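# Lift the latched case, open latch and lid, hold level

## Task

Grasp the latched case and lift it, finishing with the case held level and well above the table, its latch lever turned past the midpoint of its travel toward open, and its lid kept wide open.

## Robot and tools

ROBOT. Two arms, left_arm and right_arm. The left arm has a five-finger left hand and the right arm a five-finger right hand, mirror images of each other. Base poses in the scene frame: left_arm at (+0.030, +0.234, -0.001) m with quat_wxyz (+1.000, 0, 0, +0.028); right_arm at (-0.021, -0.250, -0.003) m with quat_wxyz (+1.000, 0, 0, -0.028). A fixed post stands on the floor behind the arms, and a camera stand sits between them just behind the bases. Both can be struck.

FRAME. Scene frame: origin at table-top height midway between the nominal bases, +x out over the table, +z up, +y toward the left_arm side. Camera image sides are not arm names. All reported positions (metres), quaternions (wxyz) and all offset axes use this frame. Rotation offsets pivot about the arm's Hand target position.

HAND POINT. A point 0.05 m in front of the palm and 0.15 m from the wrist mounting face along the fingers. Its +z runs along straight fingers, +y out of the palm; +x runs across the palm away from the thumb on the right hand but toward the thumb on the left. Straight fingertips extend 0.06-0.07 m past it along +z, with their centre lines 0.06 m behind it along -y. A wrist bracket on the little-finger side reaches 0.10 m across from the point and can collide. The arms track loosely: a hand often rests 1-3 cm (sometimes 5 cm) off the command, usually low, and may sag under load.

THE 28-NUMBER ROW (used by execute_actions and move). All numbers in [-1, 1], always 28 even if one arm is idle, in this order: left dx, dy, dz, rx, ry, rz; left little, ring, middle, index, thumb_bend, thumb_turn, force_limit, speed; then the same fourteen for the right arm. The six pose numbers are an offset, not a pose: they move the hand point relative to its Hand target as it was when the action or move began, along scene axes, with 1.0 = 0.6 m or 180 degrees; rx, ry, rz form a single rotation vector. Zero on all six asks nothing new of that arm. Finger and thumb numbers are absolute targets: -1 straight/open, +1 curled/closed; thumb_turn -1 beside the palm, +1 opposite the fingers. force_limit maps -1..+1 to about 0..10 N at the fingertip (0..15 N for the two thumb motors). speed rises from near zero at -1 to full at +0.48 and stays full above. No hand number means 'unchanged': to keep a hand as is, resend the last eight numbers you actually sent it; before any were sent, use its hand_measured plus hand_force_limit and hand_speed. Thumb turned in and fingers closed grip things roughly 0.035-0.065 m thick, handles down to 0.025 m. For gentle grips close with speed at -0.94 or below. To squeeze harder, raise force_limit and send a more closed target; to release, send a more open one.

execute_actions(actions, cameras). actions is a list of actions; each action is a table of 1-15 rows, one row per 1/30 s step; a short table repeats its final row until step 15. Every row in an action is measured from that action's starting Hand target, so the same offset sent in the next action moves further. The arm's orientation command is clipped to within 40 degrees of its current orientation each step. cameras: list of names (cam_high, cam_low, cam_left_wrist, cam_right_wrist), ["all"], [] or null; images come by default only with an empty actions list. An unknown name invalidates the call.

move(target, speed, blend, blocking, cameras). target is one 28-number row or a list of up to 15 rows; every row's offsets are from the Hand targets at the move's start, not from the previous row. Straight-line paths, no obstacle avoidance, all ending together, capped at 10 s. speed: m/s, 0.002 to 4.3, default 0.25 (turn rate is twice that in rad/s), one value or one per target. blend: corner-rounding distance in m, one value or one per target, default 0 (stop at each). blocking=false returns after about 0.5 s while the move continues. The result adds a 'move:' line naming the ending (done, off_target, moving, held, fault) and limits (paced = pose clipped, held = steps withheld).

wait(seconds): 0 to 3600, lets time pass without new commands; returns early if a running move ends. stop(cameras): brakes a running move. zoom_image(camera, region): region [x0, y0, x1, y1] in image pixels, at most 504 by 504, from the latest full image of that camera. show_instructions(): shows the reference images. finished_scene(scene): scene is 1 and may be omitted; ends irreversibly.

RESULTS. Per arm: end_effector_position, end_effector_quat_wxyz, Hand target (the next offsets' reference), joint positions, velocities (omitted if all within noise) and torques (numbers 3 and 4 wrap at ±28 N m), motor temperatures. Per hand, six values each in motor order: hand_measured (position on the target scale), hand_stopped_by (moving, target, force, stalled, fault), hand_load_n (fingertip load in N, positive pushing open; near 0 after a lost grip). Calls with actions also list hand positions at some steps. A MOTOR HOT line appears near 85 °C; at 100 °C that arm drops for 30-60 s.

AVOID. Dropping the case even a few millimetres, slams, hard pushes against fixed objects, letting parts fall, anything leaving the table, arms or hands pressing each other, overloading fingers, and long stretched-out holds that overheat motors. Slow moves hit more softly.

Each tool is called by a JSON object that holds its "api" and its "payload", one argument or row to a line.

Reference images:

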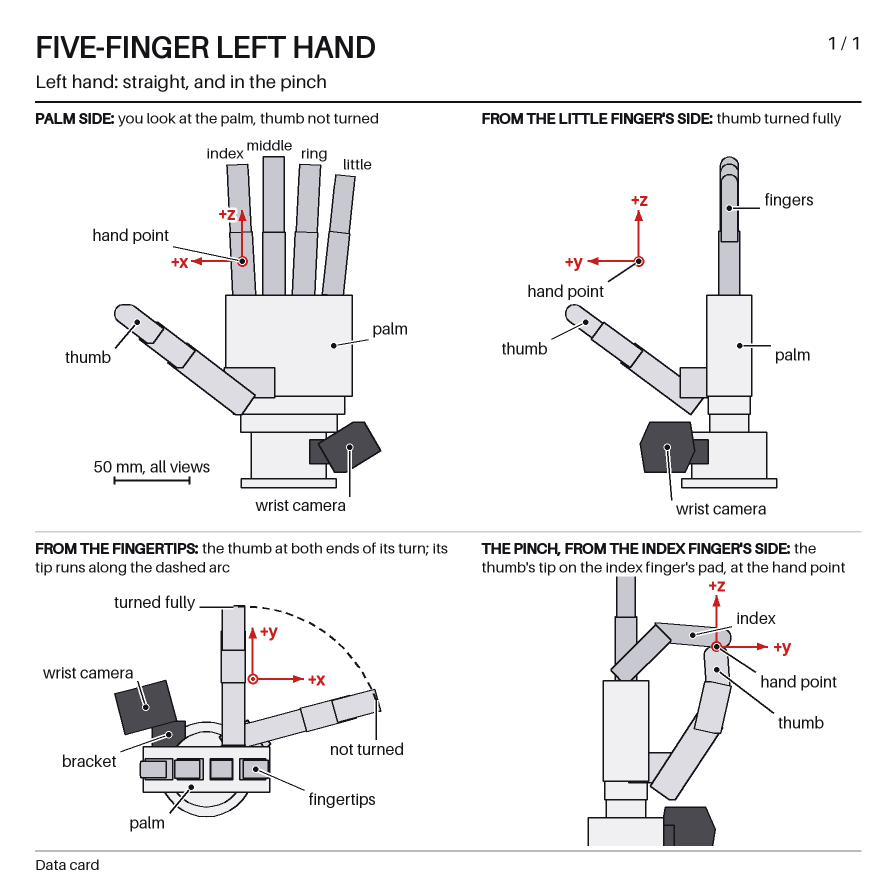

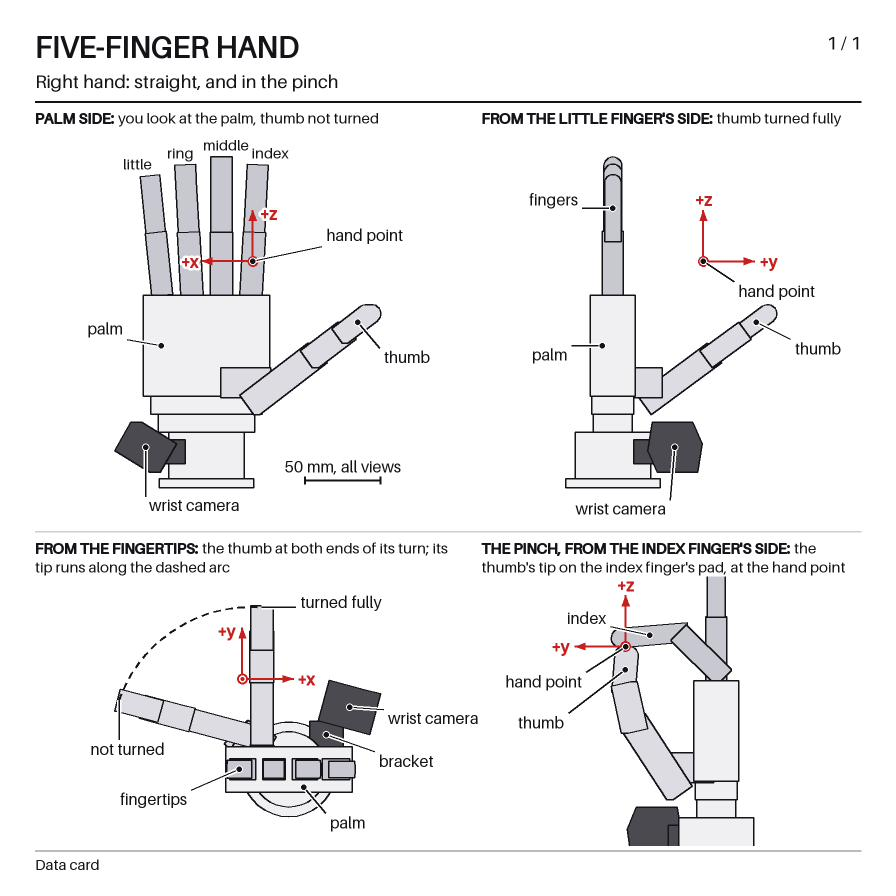

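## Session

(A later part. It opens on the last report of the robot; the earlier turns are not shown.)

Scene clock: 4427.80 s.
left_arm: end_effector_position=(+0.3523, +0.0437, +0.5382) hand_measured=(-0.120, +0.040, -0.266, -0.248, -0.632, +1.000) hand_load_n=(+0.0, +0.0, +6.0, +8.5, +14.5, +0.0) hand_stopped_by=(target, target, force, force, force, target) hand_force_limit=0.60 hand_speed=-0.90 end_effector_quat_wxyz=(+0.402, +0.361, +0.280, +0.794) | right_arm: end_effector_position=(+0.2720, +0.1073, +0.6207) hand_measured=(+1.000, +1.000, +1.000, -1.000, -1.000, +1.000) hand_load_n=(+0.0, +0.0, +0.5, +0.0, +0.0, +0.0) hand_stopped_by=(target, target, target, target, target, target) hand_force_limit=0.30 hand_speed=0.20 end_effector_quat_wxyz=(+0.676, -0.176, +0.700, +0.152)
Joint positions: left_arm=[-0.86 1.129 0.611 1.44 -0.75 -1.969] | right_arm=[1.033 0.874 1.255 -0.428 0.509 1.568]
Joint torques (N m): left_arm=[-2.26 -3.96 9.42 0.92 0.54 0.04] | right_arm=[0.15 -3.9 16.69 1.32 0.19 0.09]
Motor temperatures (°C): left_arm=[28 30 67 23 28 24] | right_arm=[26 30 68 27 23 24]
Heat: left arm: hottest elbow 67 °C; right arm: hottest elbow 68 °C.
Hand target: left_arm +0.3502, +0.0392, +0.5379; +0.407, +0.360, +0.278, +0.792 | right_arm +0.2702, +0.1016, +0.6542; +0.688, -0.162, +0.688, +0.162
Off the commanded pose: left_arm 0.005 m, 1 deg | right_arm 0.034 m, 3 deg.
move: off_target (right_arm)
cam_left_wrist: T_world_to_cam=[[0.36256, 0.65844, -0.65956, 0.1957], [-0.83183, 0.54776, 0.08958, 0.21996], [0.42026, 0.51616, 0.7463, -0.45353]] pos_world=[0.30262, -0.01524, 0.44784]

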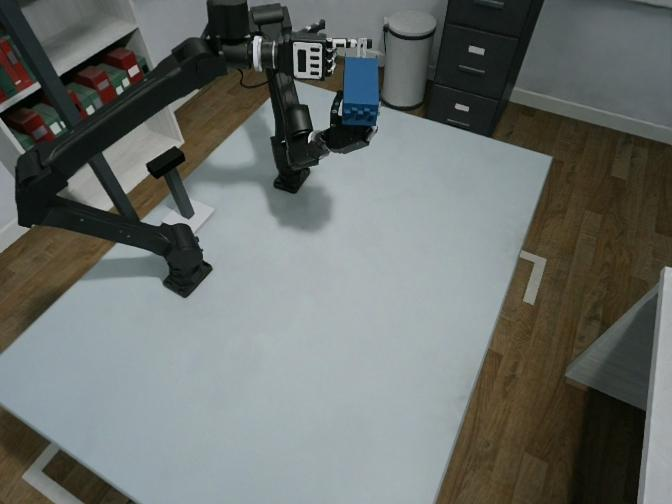

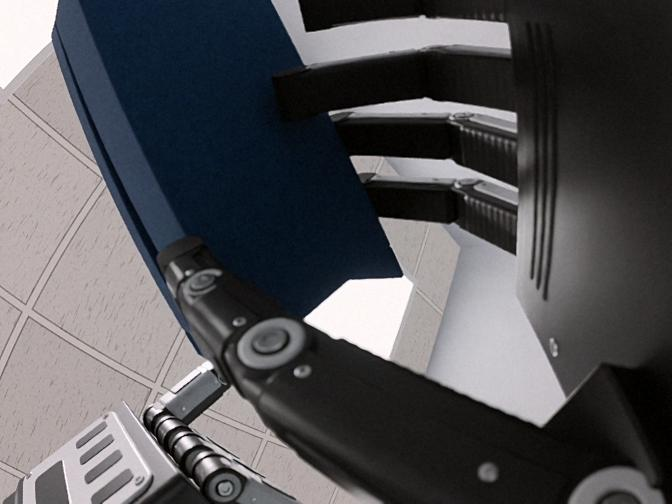

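{"api": "move", "payload": {
  "target": [
    [0,0,0,0,0,0,-0.12,0.04,0.3,0.3,-0.61,1,0.6,-0.9,0.0057,-0.0130,0.0147,0,0,0,1,1,1,-1,-1,1,0.3,0.2],
    [0,0,0,0,0,0,-0.12,0.04,0.3,0.3,-0.61,1,0.6,-0.9,0.0145,-0.0308,0.0597,0,0,0,1,1,1,-1,-1,1,0.3,0.2]
  ],
  "speed": 0.05,
  "blend": [0.004, 0.0],
  "cameras": ["cam_high", "cam_left_wrist", "cam_right_wrist"]
}}

{"api": "zoom_image", "payload": {
  "camera": "cam_high",
  "region": [300, 0, 420, 140]
}}

Scene clock: 4454.60 s.
left_arm: end_effector_position=(+0.3523, +0.0437, +0.5382) hand_measured=(-0.120, +0.040, -0.266, -0.248, -0.632, +1.000) hand_load_n=(+0.0, +0.0, +6.0, +8.0, +14.5, +0.0) hand_stopped_by=(target, target, force, force, force, target) hand_force_limit=0.60 hand_speed=-0.90 end_effector_quat_wxyz=(+0.402, +0.361, +0.280, +0.794) | right_arm: end_effector_position=(+0.2802, +0.0923, +0.6569) hand_measured=(+1.000, +1.000, +1.000, -1.000, -1.000, +1.000) hand_load_n=(+0.0, +0.0, +0.0, +0.0, +0.0, -0.5) hand_stopped_by=(target, target, target, target, target, target) hand_force_limit=0.30 hand_speed=0.20 end_effector_quat_wxyz=(+0.674, -0.176, +0.701, +0.153)
Joint positions: left_arm=[-0.86 1.129 0.611 1.44 -0.75 -1.969] | right_arm=[0.972 0.896 1.37 -0.523 0.446 1.568]
Joint torques (N m): left_arm=[-2.37 -4.01 9.39 0.92 0.54 0.05] | right_arm=[-0.32 -3.78 16.28 1.44 -0.15 0.11]
Motor temperatures (°C): left_arm=[28 30 67 23 28 24] | right_arm=[26 29 72 26 23 24]
Heat: left arm: hottest elbow 67 °C; right arm: hottest elbow 72 °C.
Hand target: left_arm +0.3502, +0.0392, +0.5379; +0.407, +0.360, +0.278, +0.792 | right_arm +0.2789, +0.0832, +0.6900; +0.688, -0.162, +0.688, +0.162
Off the commanded pose: left_arm 0.005 m, 1 deg | right_arm 0.034 m, 3 deg.
move: off_target (right_arm)
cam_left_wrist: T_world_to_cam=[[0.36256, 0.65844, -0.65956, 0.1957], [-0.83183, 0.54776, 0.08958, 0.21996], [0.42026, 0.51616, 0.7463, -0.45353]] pos_world=[0.30262, -0.01524, 0.44784]
cam_right_wrist: T_world_to_cam=[[-0.45134, 0.85748, -0.24703, 0.2097], [-0.4591, 0.01425, 0.88827, -0.44506], [0.7652, 0.51432, 0.38724, -0.39544]] pos_world=[0.19291, 0.02991, 0.60027]

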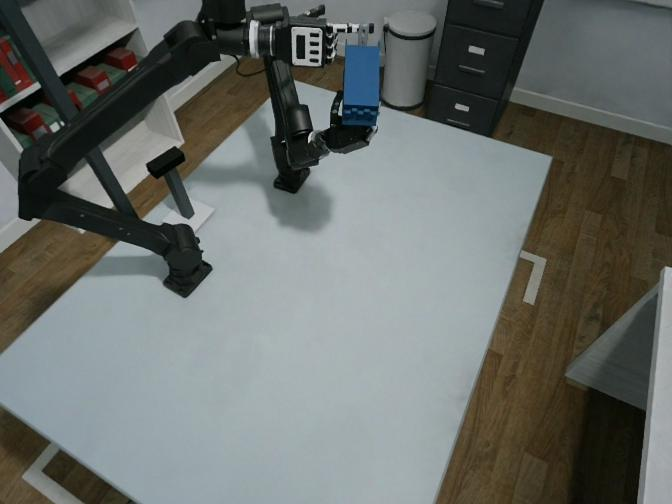

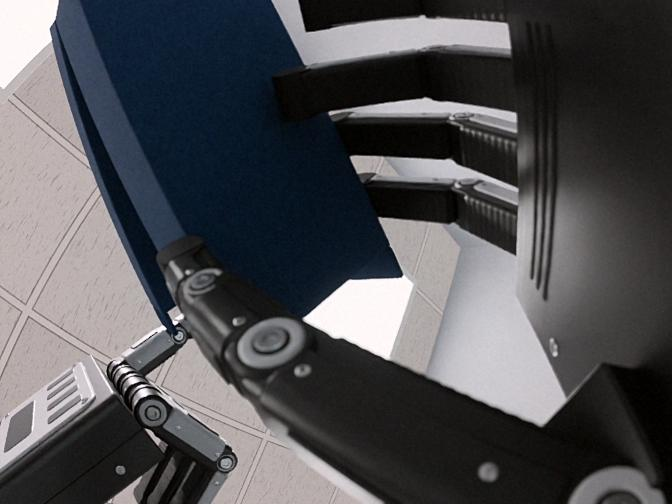

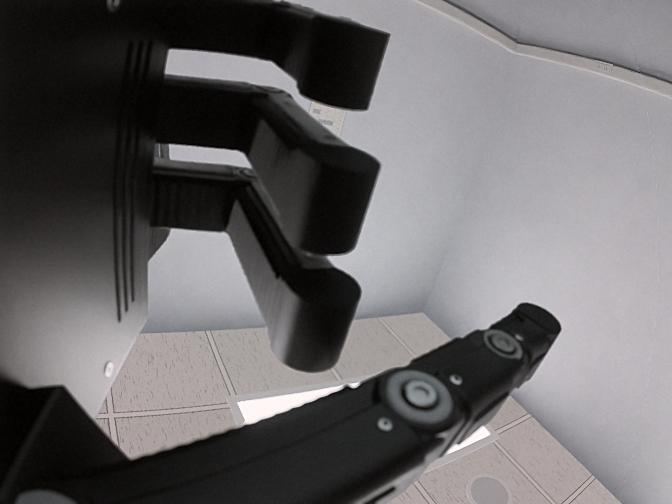

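Scaled by 3.600 from the camera's image (finer frame: 960x720).

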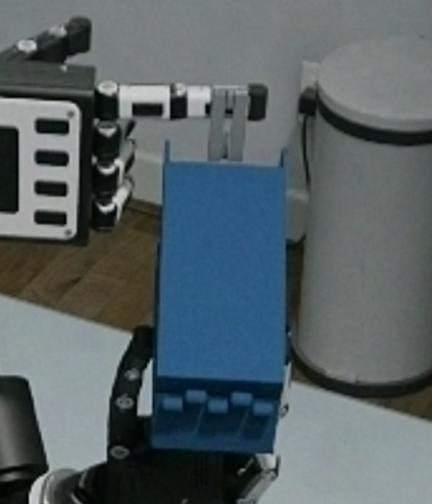

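{"api": "move", "payload": {
  "target": [
    [0,0,0,0,0,0,-0.12,0.04,0.3,0.3,-0.61,1,0.6,-0.9,0.0135,-0.0288,0.04,0,0,0,1,1,1,-1,-1,1,0.3,0.2],
    [0,0,0,0,0,0,-0.12,0.04,0.3,0.3,-0.61,1,0.6,-0.9,0.0293,-0.061,0.075,0,0,0,1,1,1,-1,-1,1,0.3,0.2]
  ],
  "speed": 0.06,
  "blend": [0.004, 0.0],
  "cameras": ["cam_high", "cam_left_wrist"]
}}

{"api": "zoom_image", "payload": {
  "camera": "cam_high",
  "region": [300, 0, 420, 140]
}}

Scene clock: 4464.47 s.
left_arm: end_effector_position=(+0.3523, +0.0437, +0.5382) hand_measured=(-0.120, +0.040, -0.266, -0.248, -0.632, +1.000) hand_load_n=(+0.0, +0.0, +6.0, +8.0, +14.5, +0.0) hand_stopped_by=(target, target, force, force, force, target) hand_force_limit=0.60 hand_speed=-0.90 end_effector_quat_wxyz=(+0.402, +0.361, +0.280, +0.794) | right_arm: end_effector_position=(+0.2992, +0.0571, +0.7041) hand_measured=(+1.000, +1.000, +1.000, -1.000, -1.000, +1.000) hand_load_n=(+0.0, +0.0, +0.0, +0.0, +0.0, -0.5) hand_stopped_by=(target, target, target, target, target, target) hand_force_limit=0.30 hand_speed=0.20 end_effector_quat_wxyz=(+0.673, -0.175, +0.702, +0.156)
Joint positions: left_arm=[-0.86 1.129 0.611 1.44 -0.75 -1.969] | right_arm=[0.816 0.929 1.529 -0.647 0.286 1.568]
Joint torques (N m): left_arm=[-2.26 -3.9 9.44 0.88 0.53 0.04] | right_arm=[-0.32 -3.9 15.57 1.4 -0.08 0.09]
Motor temperatures (°C): left_arm=[28 30 67 23 28 24] | right_arm=[26 29 72 26 23 24]
Heat: left arm: hottest elbow 67 °C; right arm: hottest elbow 72 °C.
Hand target: left_arm +0.3502, +0.0392, +0.5379; +0.407, +0.360, +0.278, +0.792 | right_arm +0.2964, +0.0466, +0.7348; +0.688, -0.162, +0.689, +0.162
Off the commanded pose: left_arm 0.005 m, 1 deg | right_arm 0.033 m, 3 deg.
move: off_target (right_arm)
cam_left_wrist: T_world_to_cam=[[0.36256, 0.65844, -0.65956, 0.1957], [-0.83183, 0.54776, 0.08958, 0.21996], [0.42026, 0.51616, 0.7463, -0.45353]] pos_world=[0.30262, -0.01524, 0.44784]

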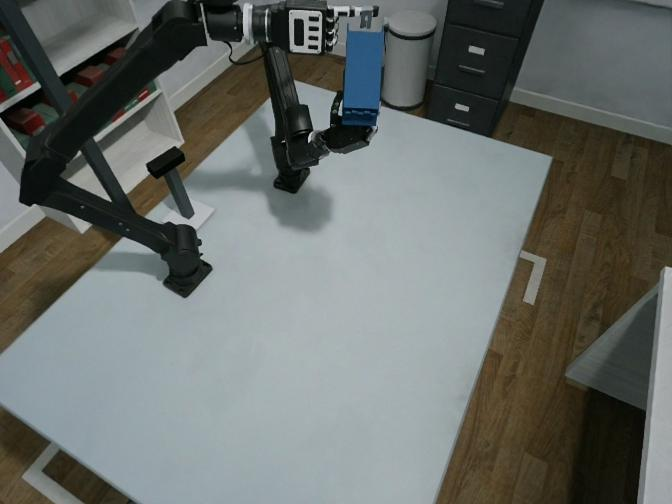

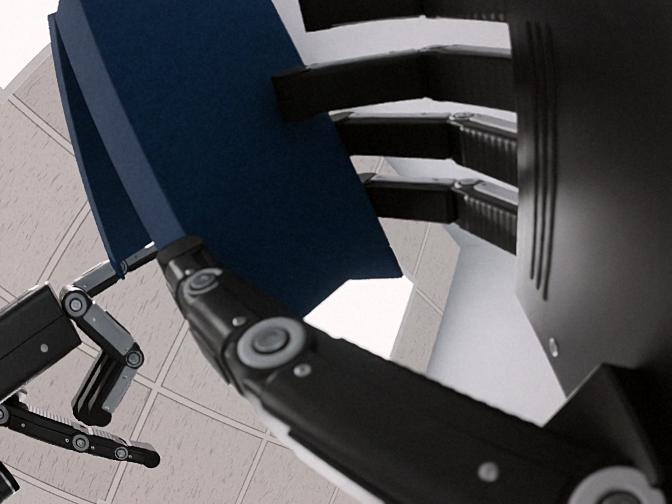

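Scaled by 3.600 from the camera's image (finer frame: 960x720).

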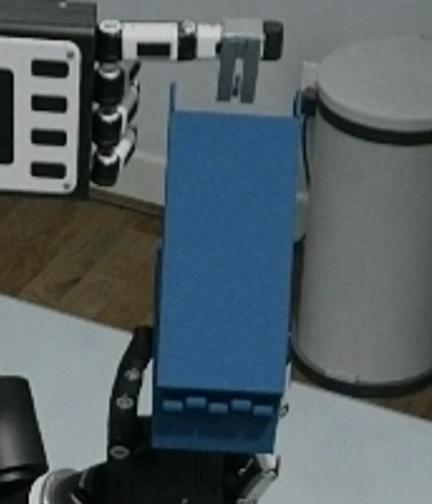

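{"api": "move", "payload": {
  "target": [
    [0,0,0,0,0,0,-0.12,0.04,0.3,0.3,-0.61,1,0.6,-0.9,0.0148,-0.0377,0.0253,0,0,0,1,1,1,-1,-1,1,0.3,0.2],
    [0,0,0,0,0,0,-0.12,0.04,0.3,0.3,-0.61,1,0.6,-0.9,0.035,-0.078,0.0453,0,0,0,1,1,1,-1,-1,1,0.3,0.2]
  ],
  "speed": 0.06,
  "blend": [0.004, 0.0],
  "cameras": ["cam_high", "cam_left_wrist"]
}}

{"api": "zoom_image", "payload": {
  "camera": "cam_high",
  "region": [300, 0, 420, 140]
}}

Scene clock: 4477.40 s.
left_arm: end_effector_position=(+0.3522, +0.0434, +0.5383) hand_measured=(-0.120, +0.040, -0.266, -0.248, -0.632, +1.000) hand_load_n=(+0.0, +0.0, +6.5, +8.0, +14.5, -0.5) hand_stopped_by=(target, target, force, force, force, target) hand_force_limit=0.60 hand_speed=-0.90 end_effector_quat_wxyz=(+0.401, +0.361, +0.280, +0.794) | right_arm: end_effector_position=(+0.3226, +0.0102, +0.7332) hand_measured=(+1.000, +1.000, +1.000, -1.000, -1.000, +1.000) hand_load_n=(+0.0, +0.0, +0.0, -0.5, +0.5, +0.0) hand_stopped_by=(target, target, target, target, target, target) hand_force_limit=0.30 hand_speed=0.20 end_effector_quat_wxyz=(+0.671, -0.173, +0.703, +0.161)
Joint positions: left_arm=[-0.86 1.129 0.611 1.44 -0.749 -1.966] | right_arm=[0.594 0.954 1.633 -0.726 0.061 1.568]
Joint torques (N m): left_arm=[-2.2 -4.01 9.46 0.91 0.53 0.02] | right_arm=[-0.38 -3.72 15.05 1.62 -0.07 0.09]
Motor temperatures (°C): left_arm=[28 30 67 23 28 24] | right_arm=[26 29 70 26 23 24]
Heat: left arm: hottest elbow 67 °C; right arm: hottest elbow 70 °C.
Hand target: left_arm +0.3501, +0.0392, +0.5379; +0.407, +0.360, +0.278, +0.792 | right_arm +0.3175, -0.0002, +0.7621; +0.688, -0.162, +0.688, +0.162
Off the commanded pose: left_arm 0.005 m, 1 deg | right_arm 0.031 m, 3 deg.
move: off_target (right_arm)
cam_left_wrist: T_world_to_cam=[[0.36187, 0.66052, -0.65785, 0.19513], [-0.83242, 0.54663, 0.09095, 0.21965], [0.41967, 0.51469, 0.74764, -0.4539]] pos_world=[0.30272, -0.01534, 0.44774]

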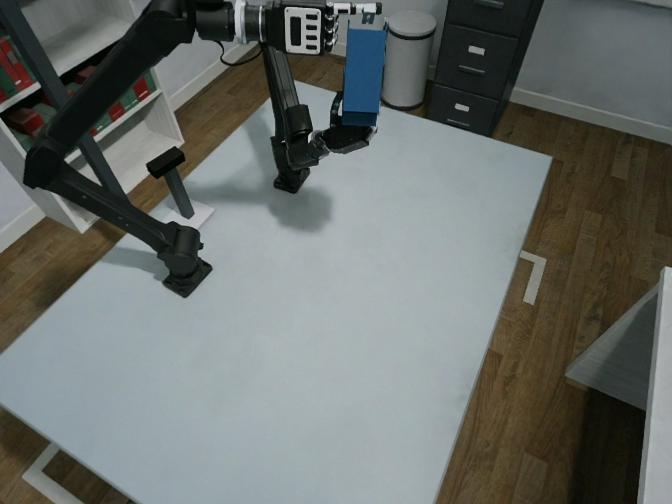

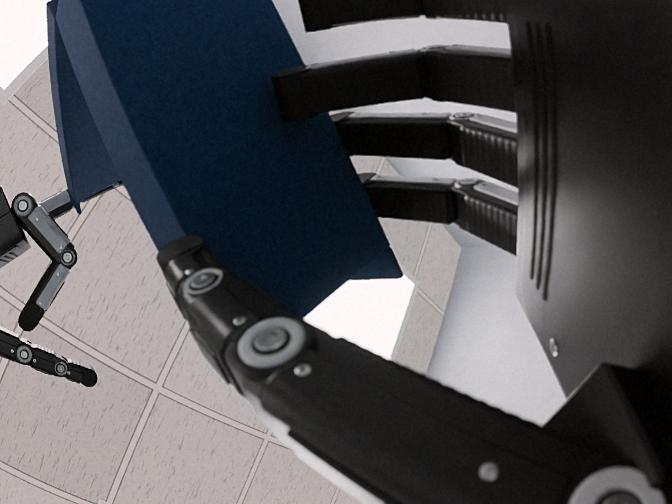

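Scaled by 3.600 from the camera's image (finer frame: 960x720).

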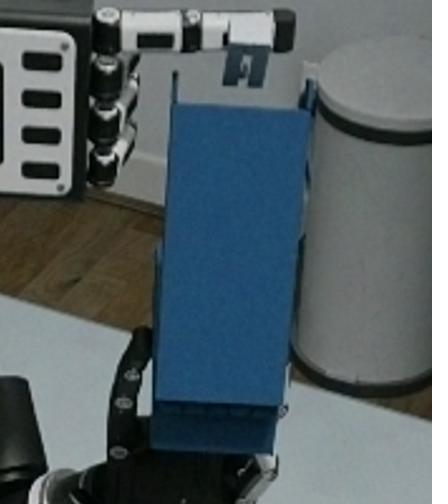

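{"api": "move", "payload": {
  "target": [0,0,0,0,0,0,-0.12,0.04,0.3,0.3,-0.61,1,0.6,-0.9,0.0168,-0.0415,0.0105,0,0,0,1,1,1,-1,-1,1,0.3,0.2],
  "speed": 0.05,
  "cameras": ["cam_high", "cam_left_wrist"]
}}

{"api": "zoom_image", "payload": {
  "camera": "cam_high",
  "region": [300, 0, 420, 140]
}}

Scene clock: 4483.70 s.
left_arm: end_effector_position=(+0.3522, +0.0434, +0.5383) hand_measured=(-0.120, +0.040, -0.266, -0.248, -0.632, +1.000) hand_load_n=(+0.0, +0.0, +6.0, +8.0, +14.5, -0.5) hand_stopped_by=(target, target, force, force, force, target) hand_force_limit=0.60 hand_speed=-0.90 end_effector_quat_wxyz=(+0.401, +0.361, +0.279, +0.794) | right_arm: end_effector_position=(+0.3341, -0.0148, +0.7393) hand_measured=(+1.000, +1.000, +1.000, -1.000, -1.000, +1.000) hand_load_n=(+0.0, +0.0, +0.0, -1.0, +0.0, -0.5) hand_stopped_by=(target, target, target, target, target, target) hand_force_limit=0.30 hand_speed=0.20 end_effector_quat_wxyz=(+0.670, -0.171, +0.704, +0.163)
Joint positions: left_arm=[-0.86 1.129 0.611 1.44 -0.749 -1.966] | right_arm=[0.473 0.962 1.658 -0.745 -0.061 1.568]
Joint torques (N m): left_arm=[-2.26 -4.01 9.4 0.92 0.53 0.02] | right_arm=[-0.44 -4.01 15.01 1.54 -0.03 0.1]
Motor temperatures (°C): left_arm=[28 30 67 23 28 24] | right_arm=[26 29 72 26 23 24]
Heat: left arm: hottest elbow 67 °C; right arm: hottest elbow 72 °C.
Hand target: left_arm +0.3501, +0.0392, +0.5379; +0.407, +0.360, +0.278, +0.792 | right_arm +0.3275, -0.0252, +0.7685; +0.688, -0.162, +0.689, +0.162
Off the commanded pose: left_arm 0.005 m, 1 deg | right_arm 0.032 m, 3 deg.
move: off_target (right_arm)
cam_left_wrist: T_world_to_cam=[[0.36171, 0.66079, -0.65767, 0.19511], [-0.83251, 0.54645, 0.09117, 0.21958], [0.41963, 0.51454, 0.74777, -0.45394]] pos_world=[0.30272, -0.01534, 0.44774]

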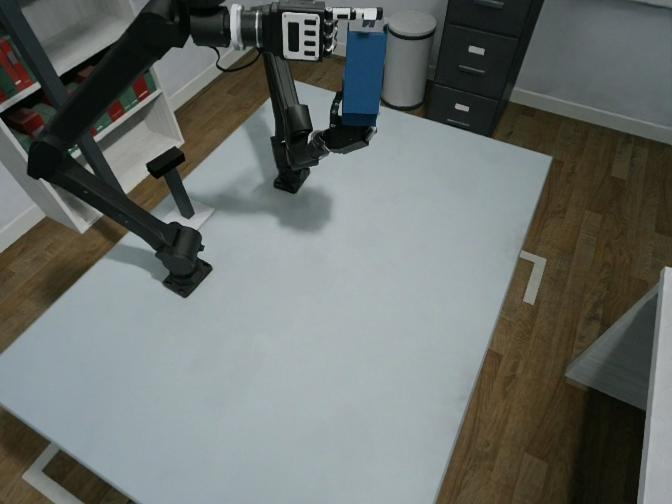

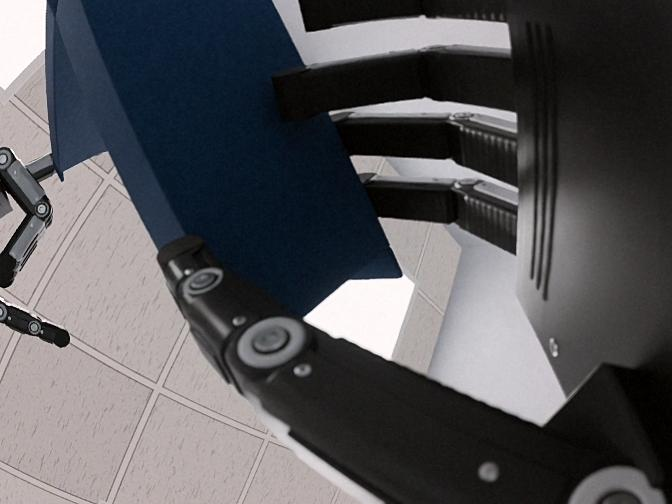

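Scaled by 3.600 from the camera's image (finer frame: 960x720).

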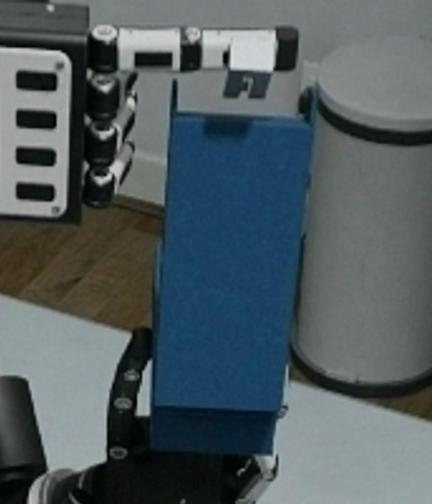

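{"api": "finished_scene", "payload": {

}}

The scene is finished: the task was done.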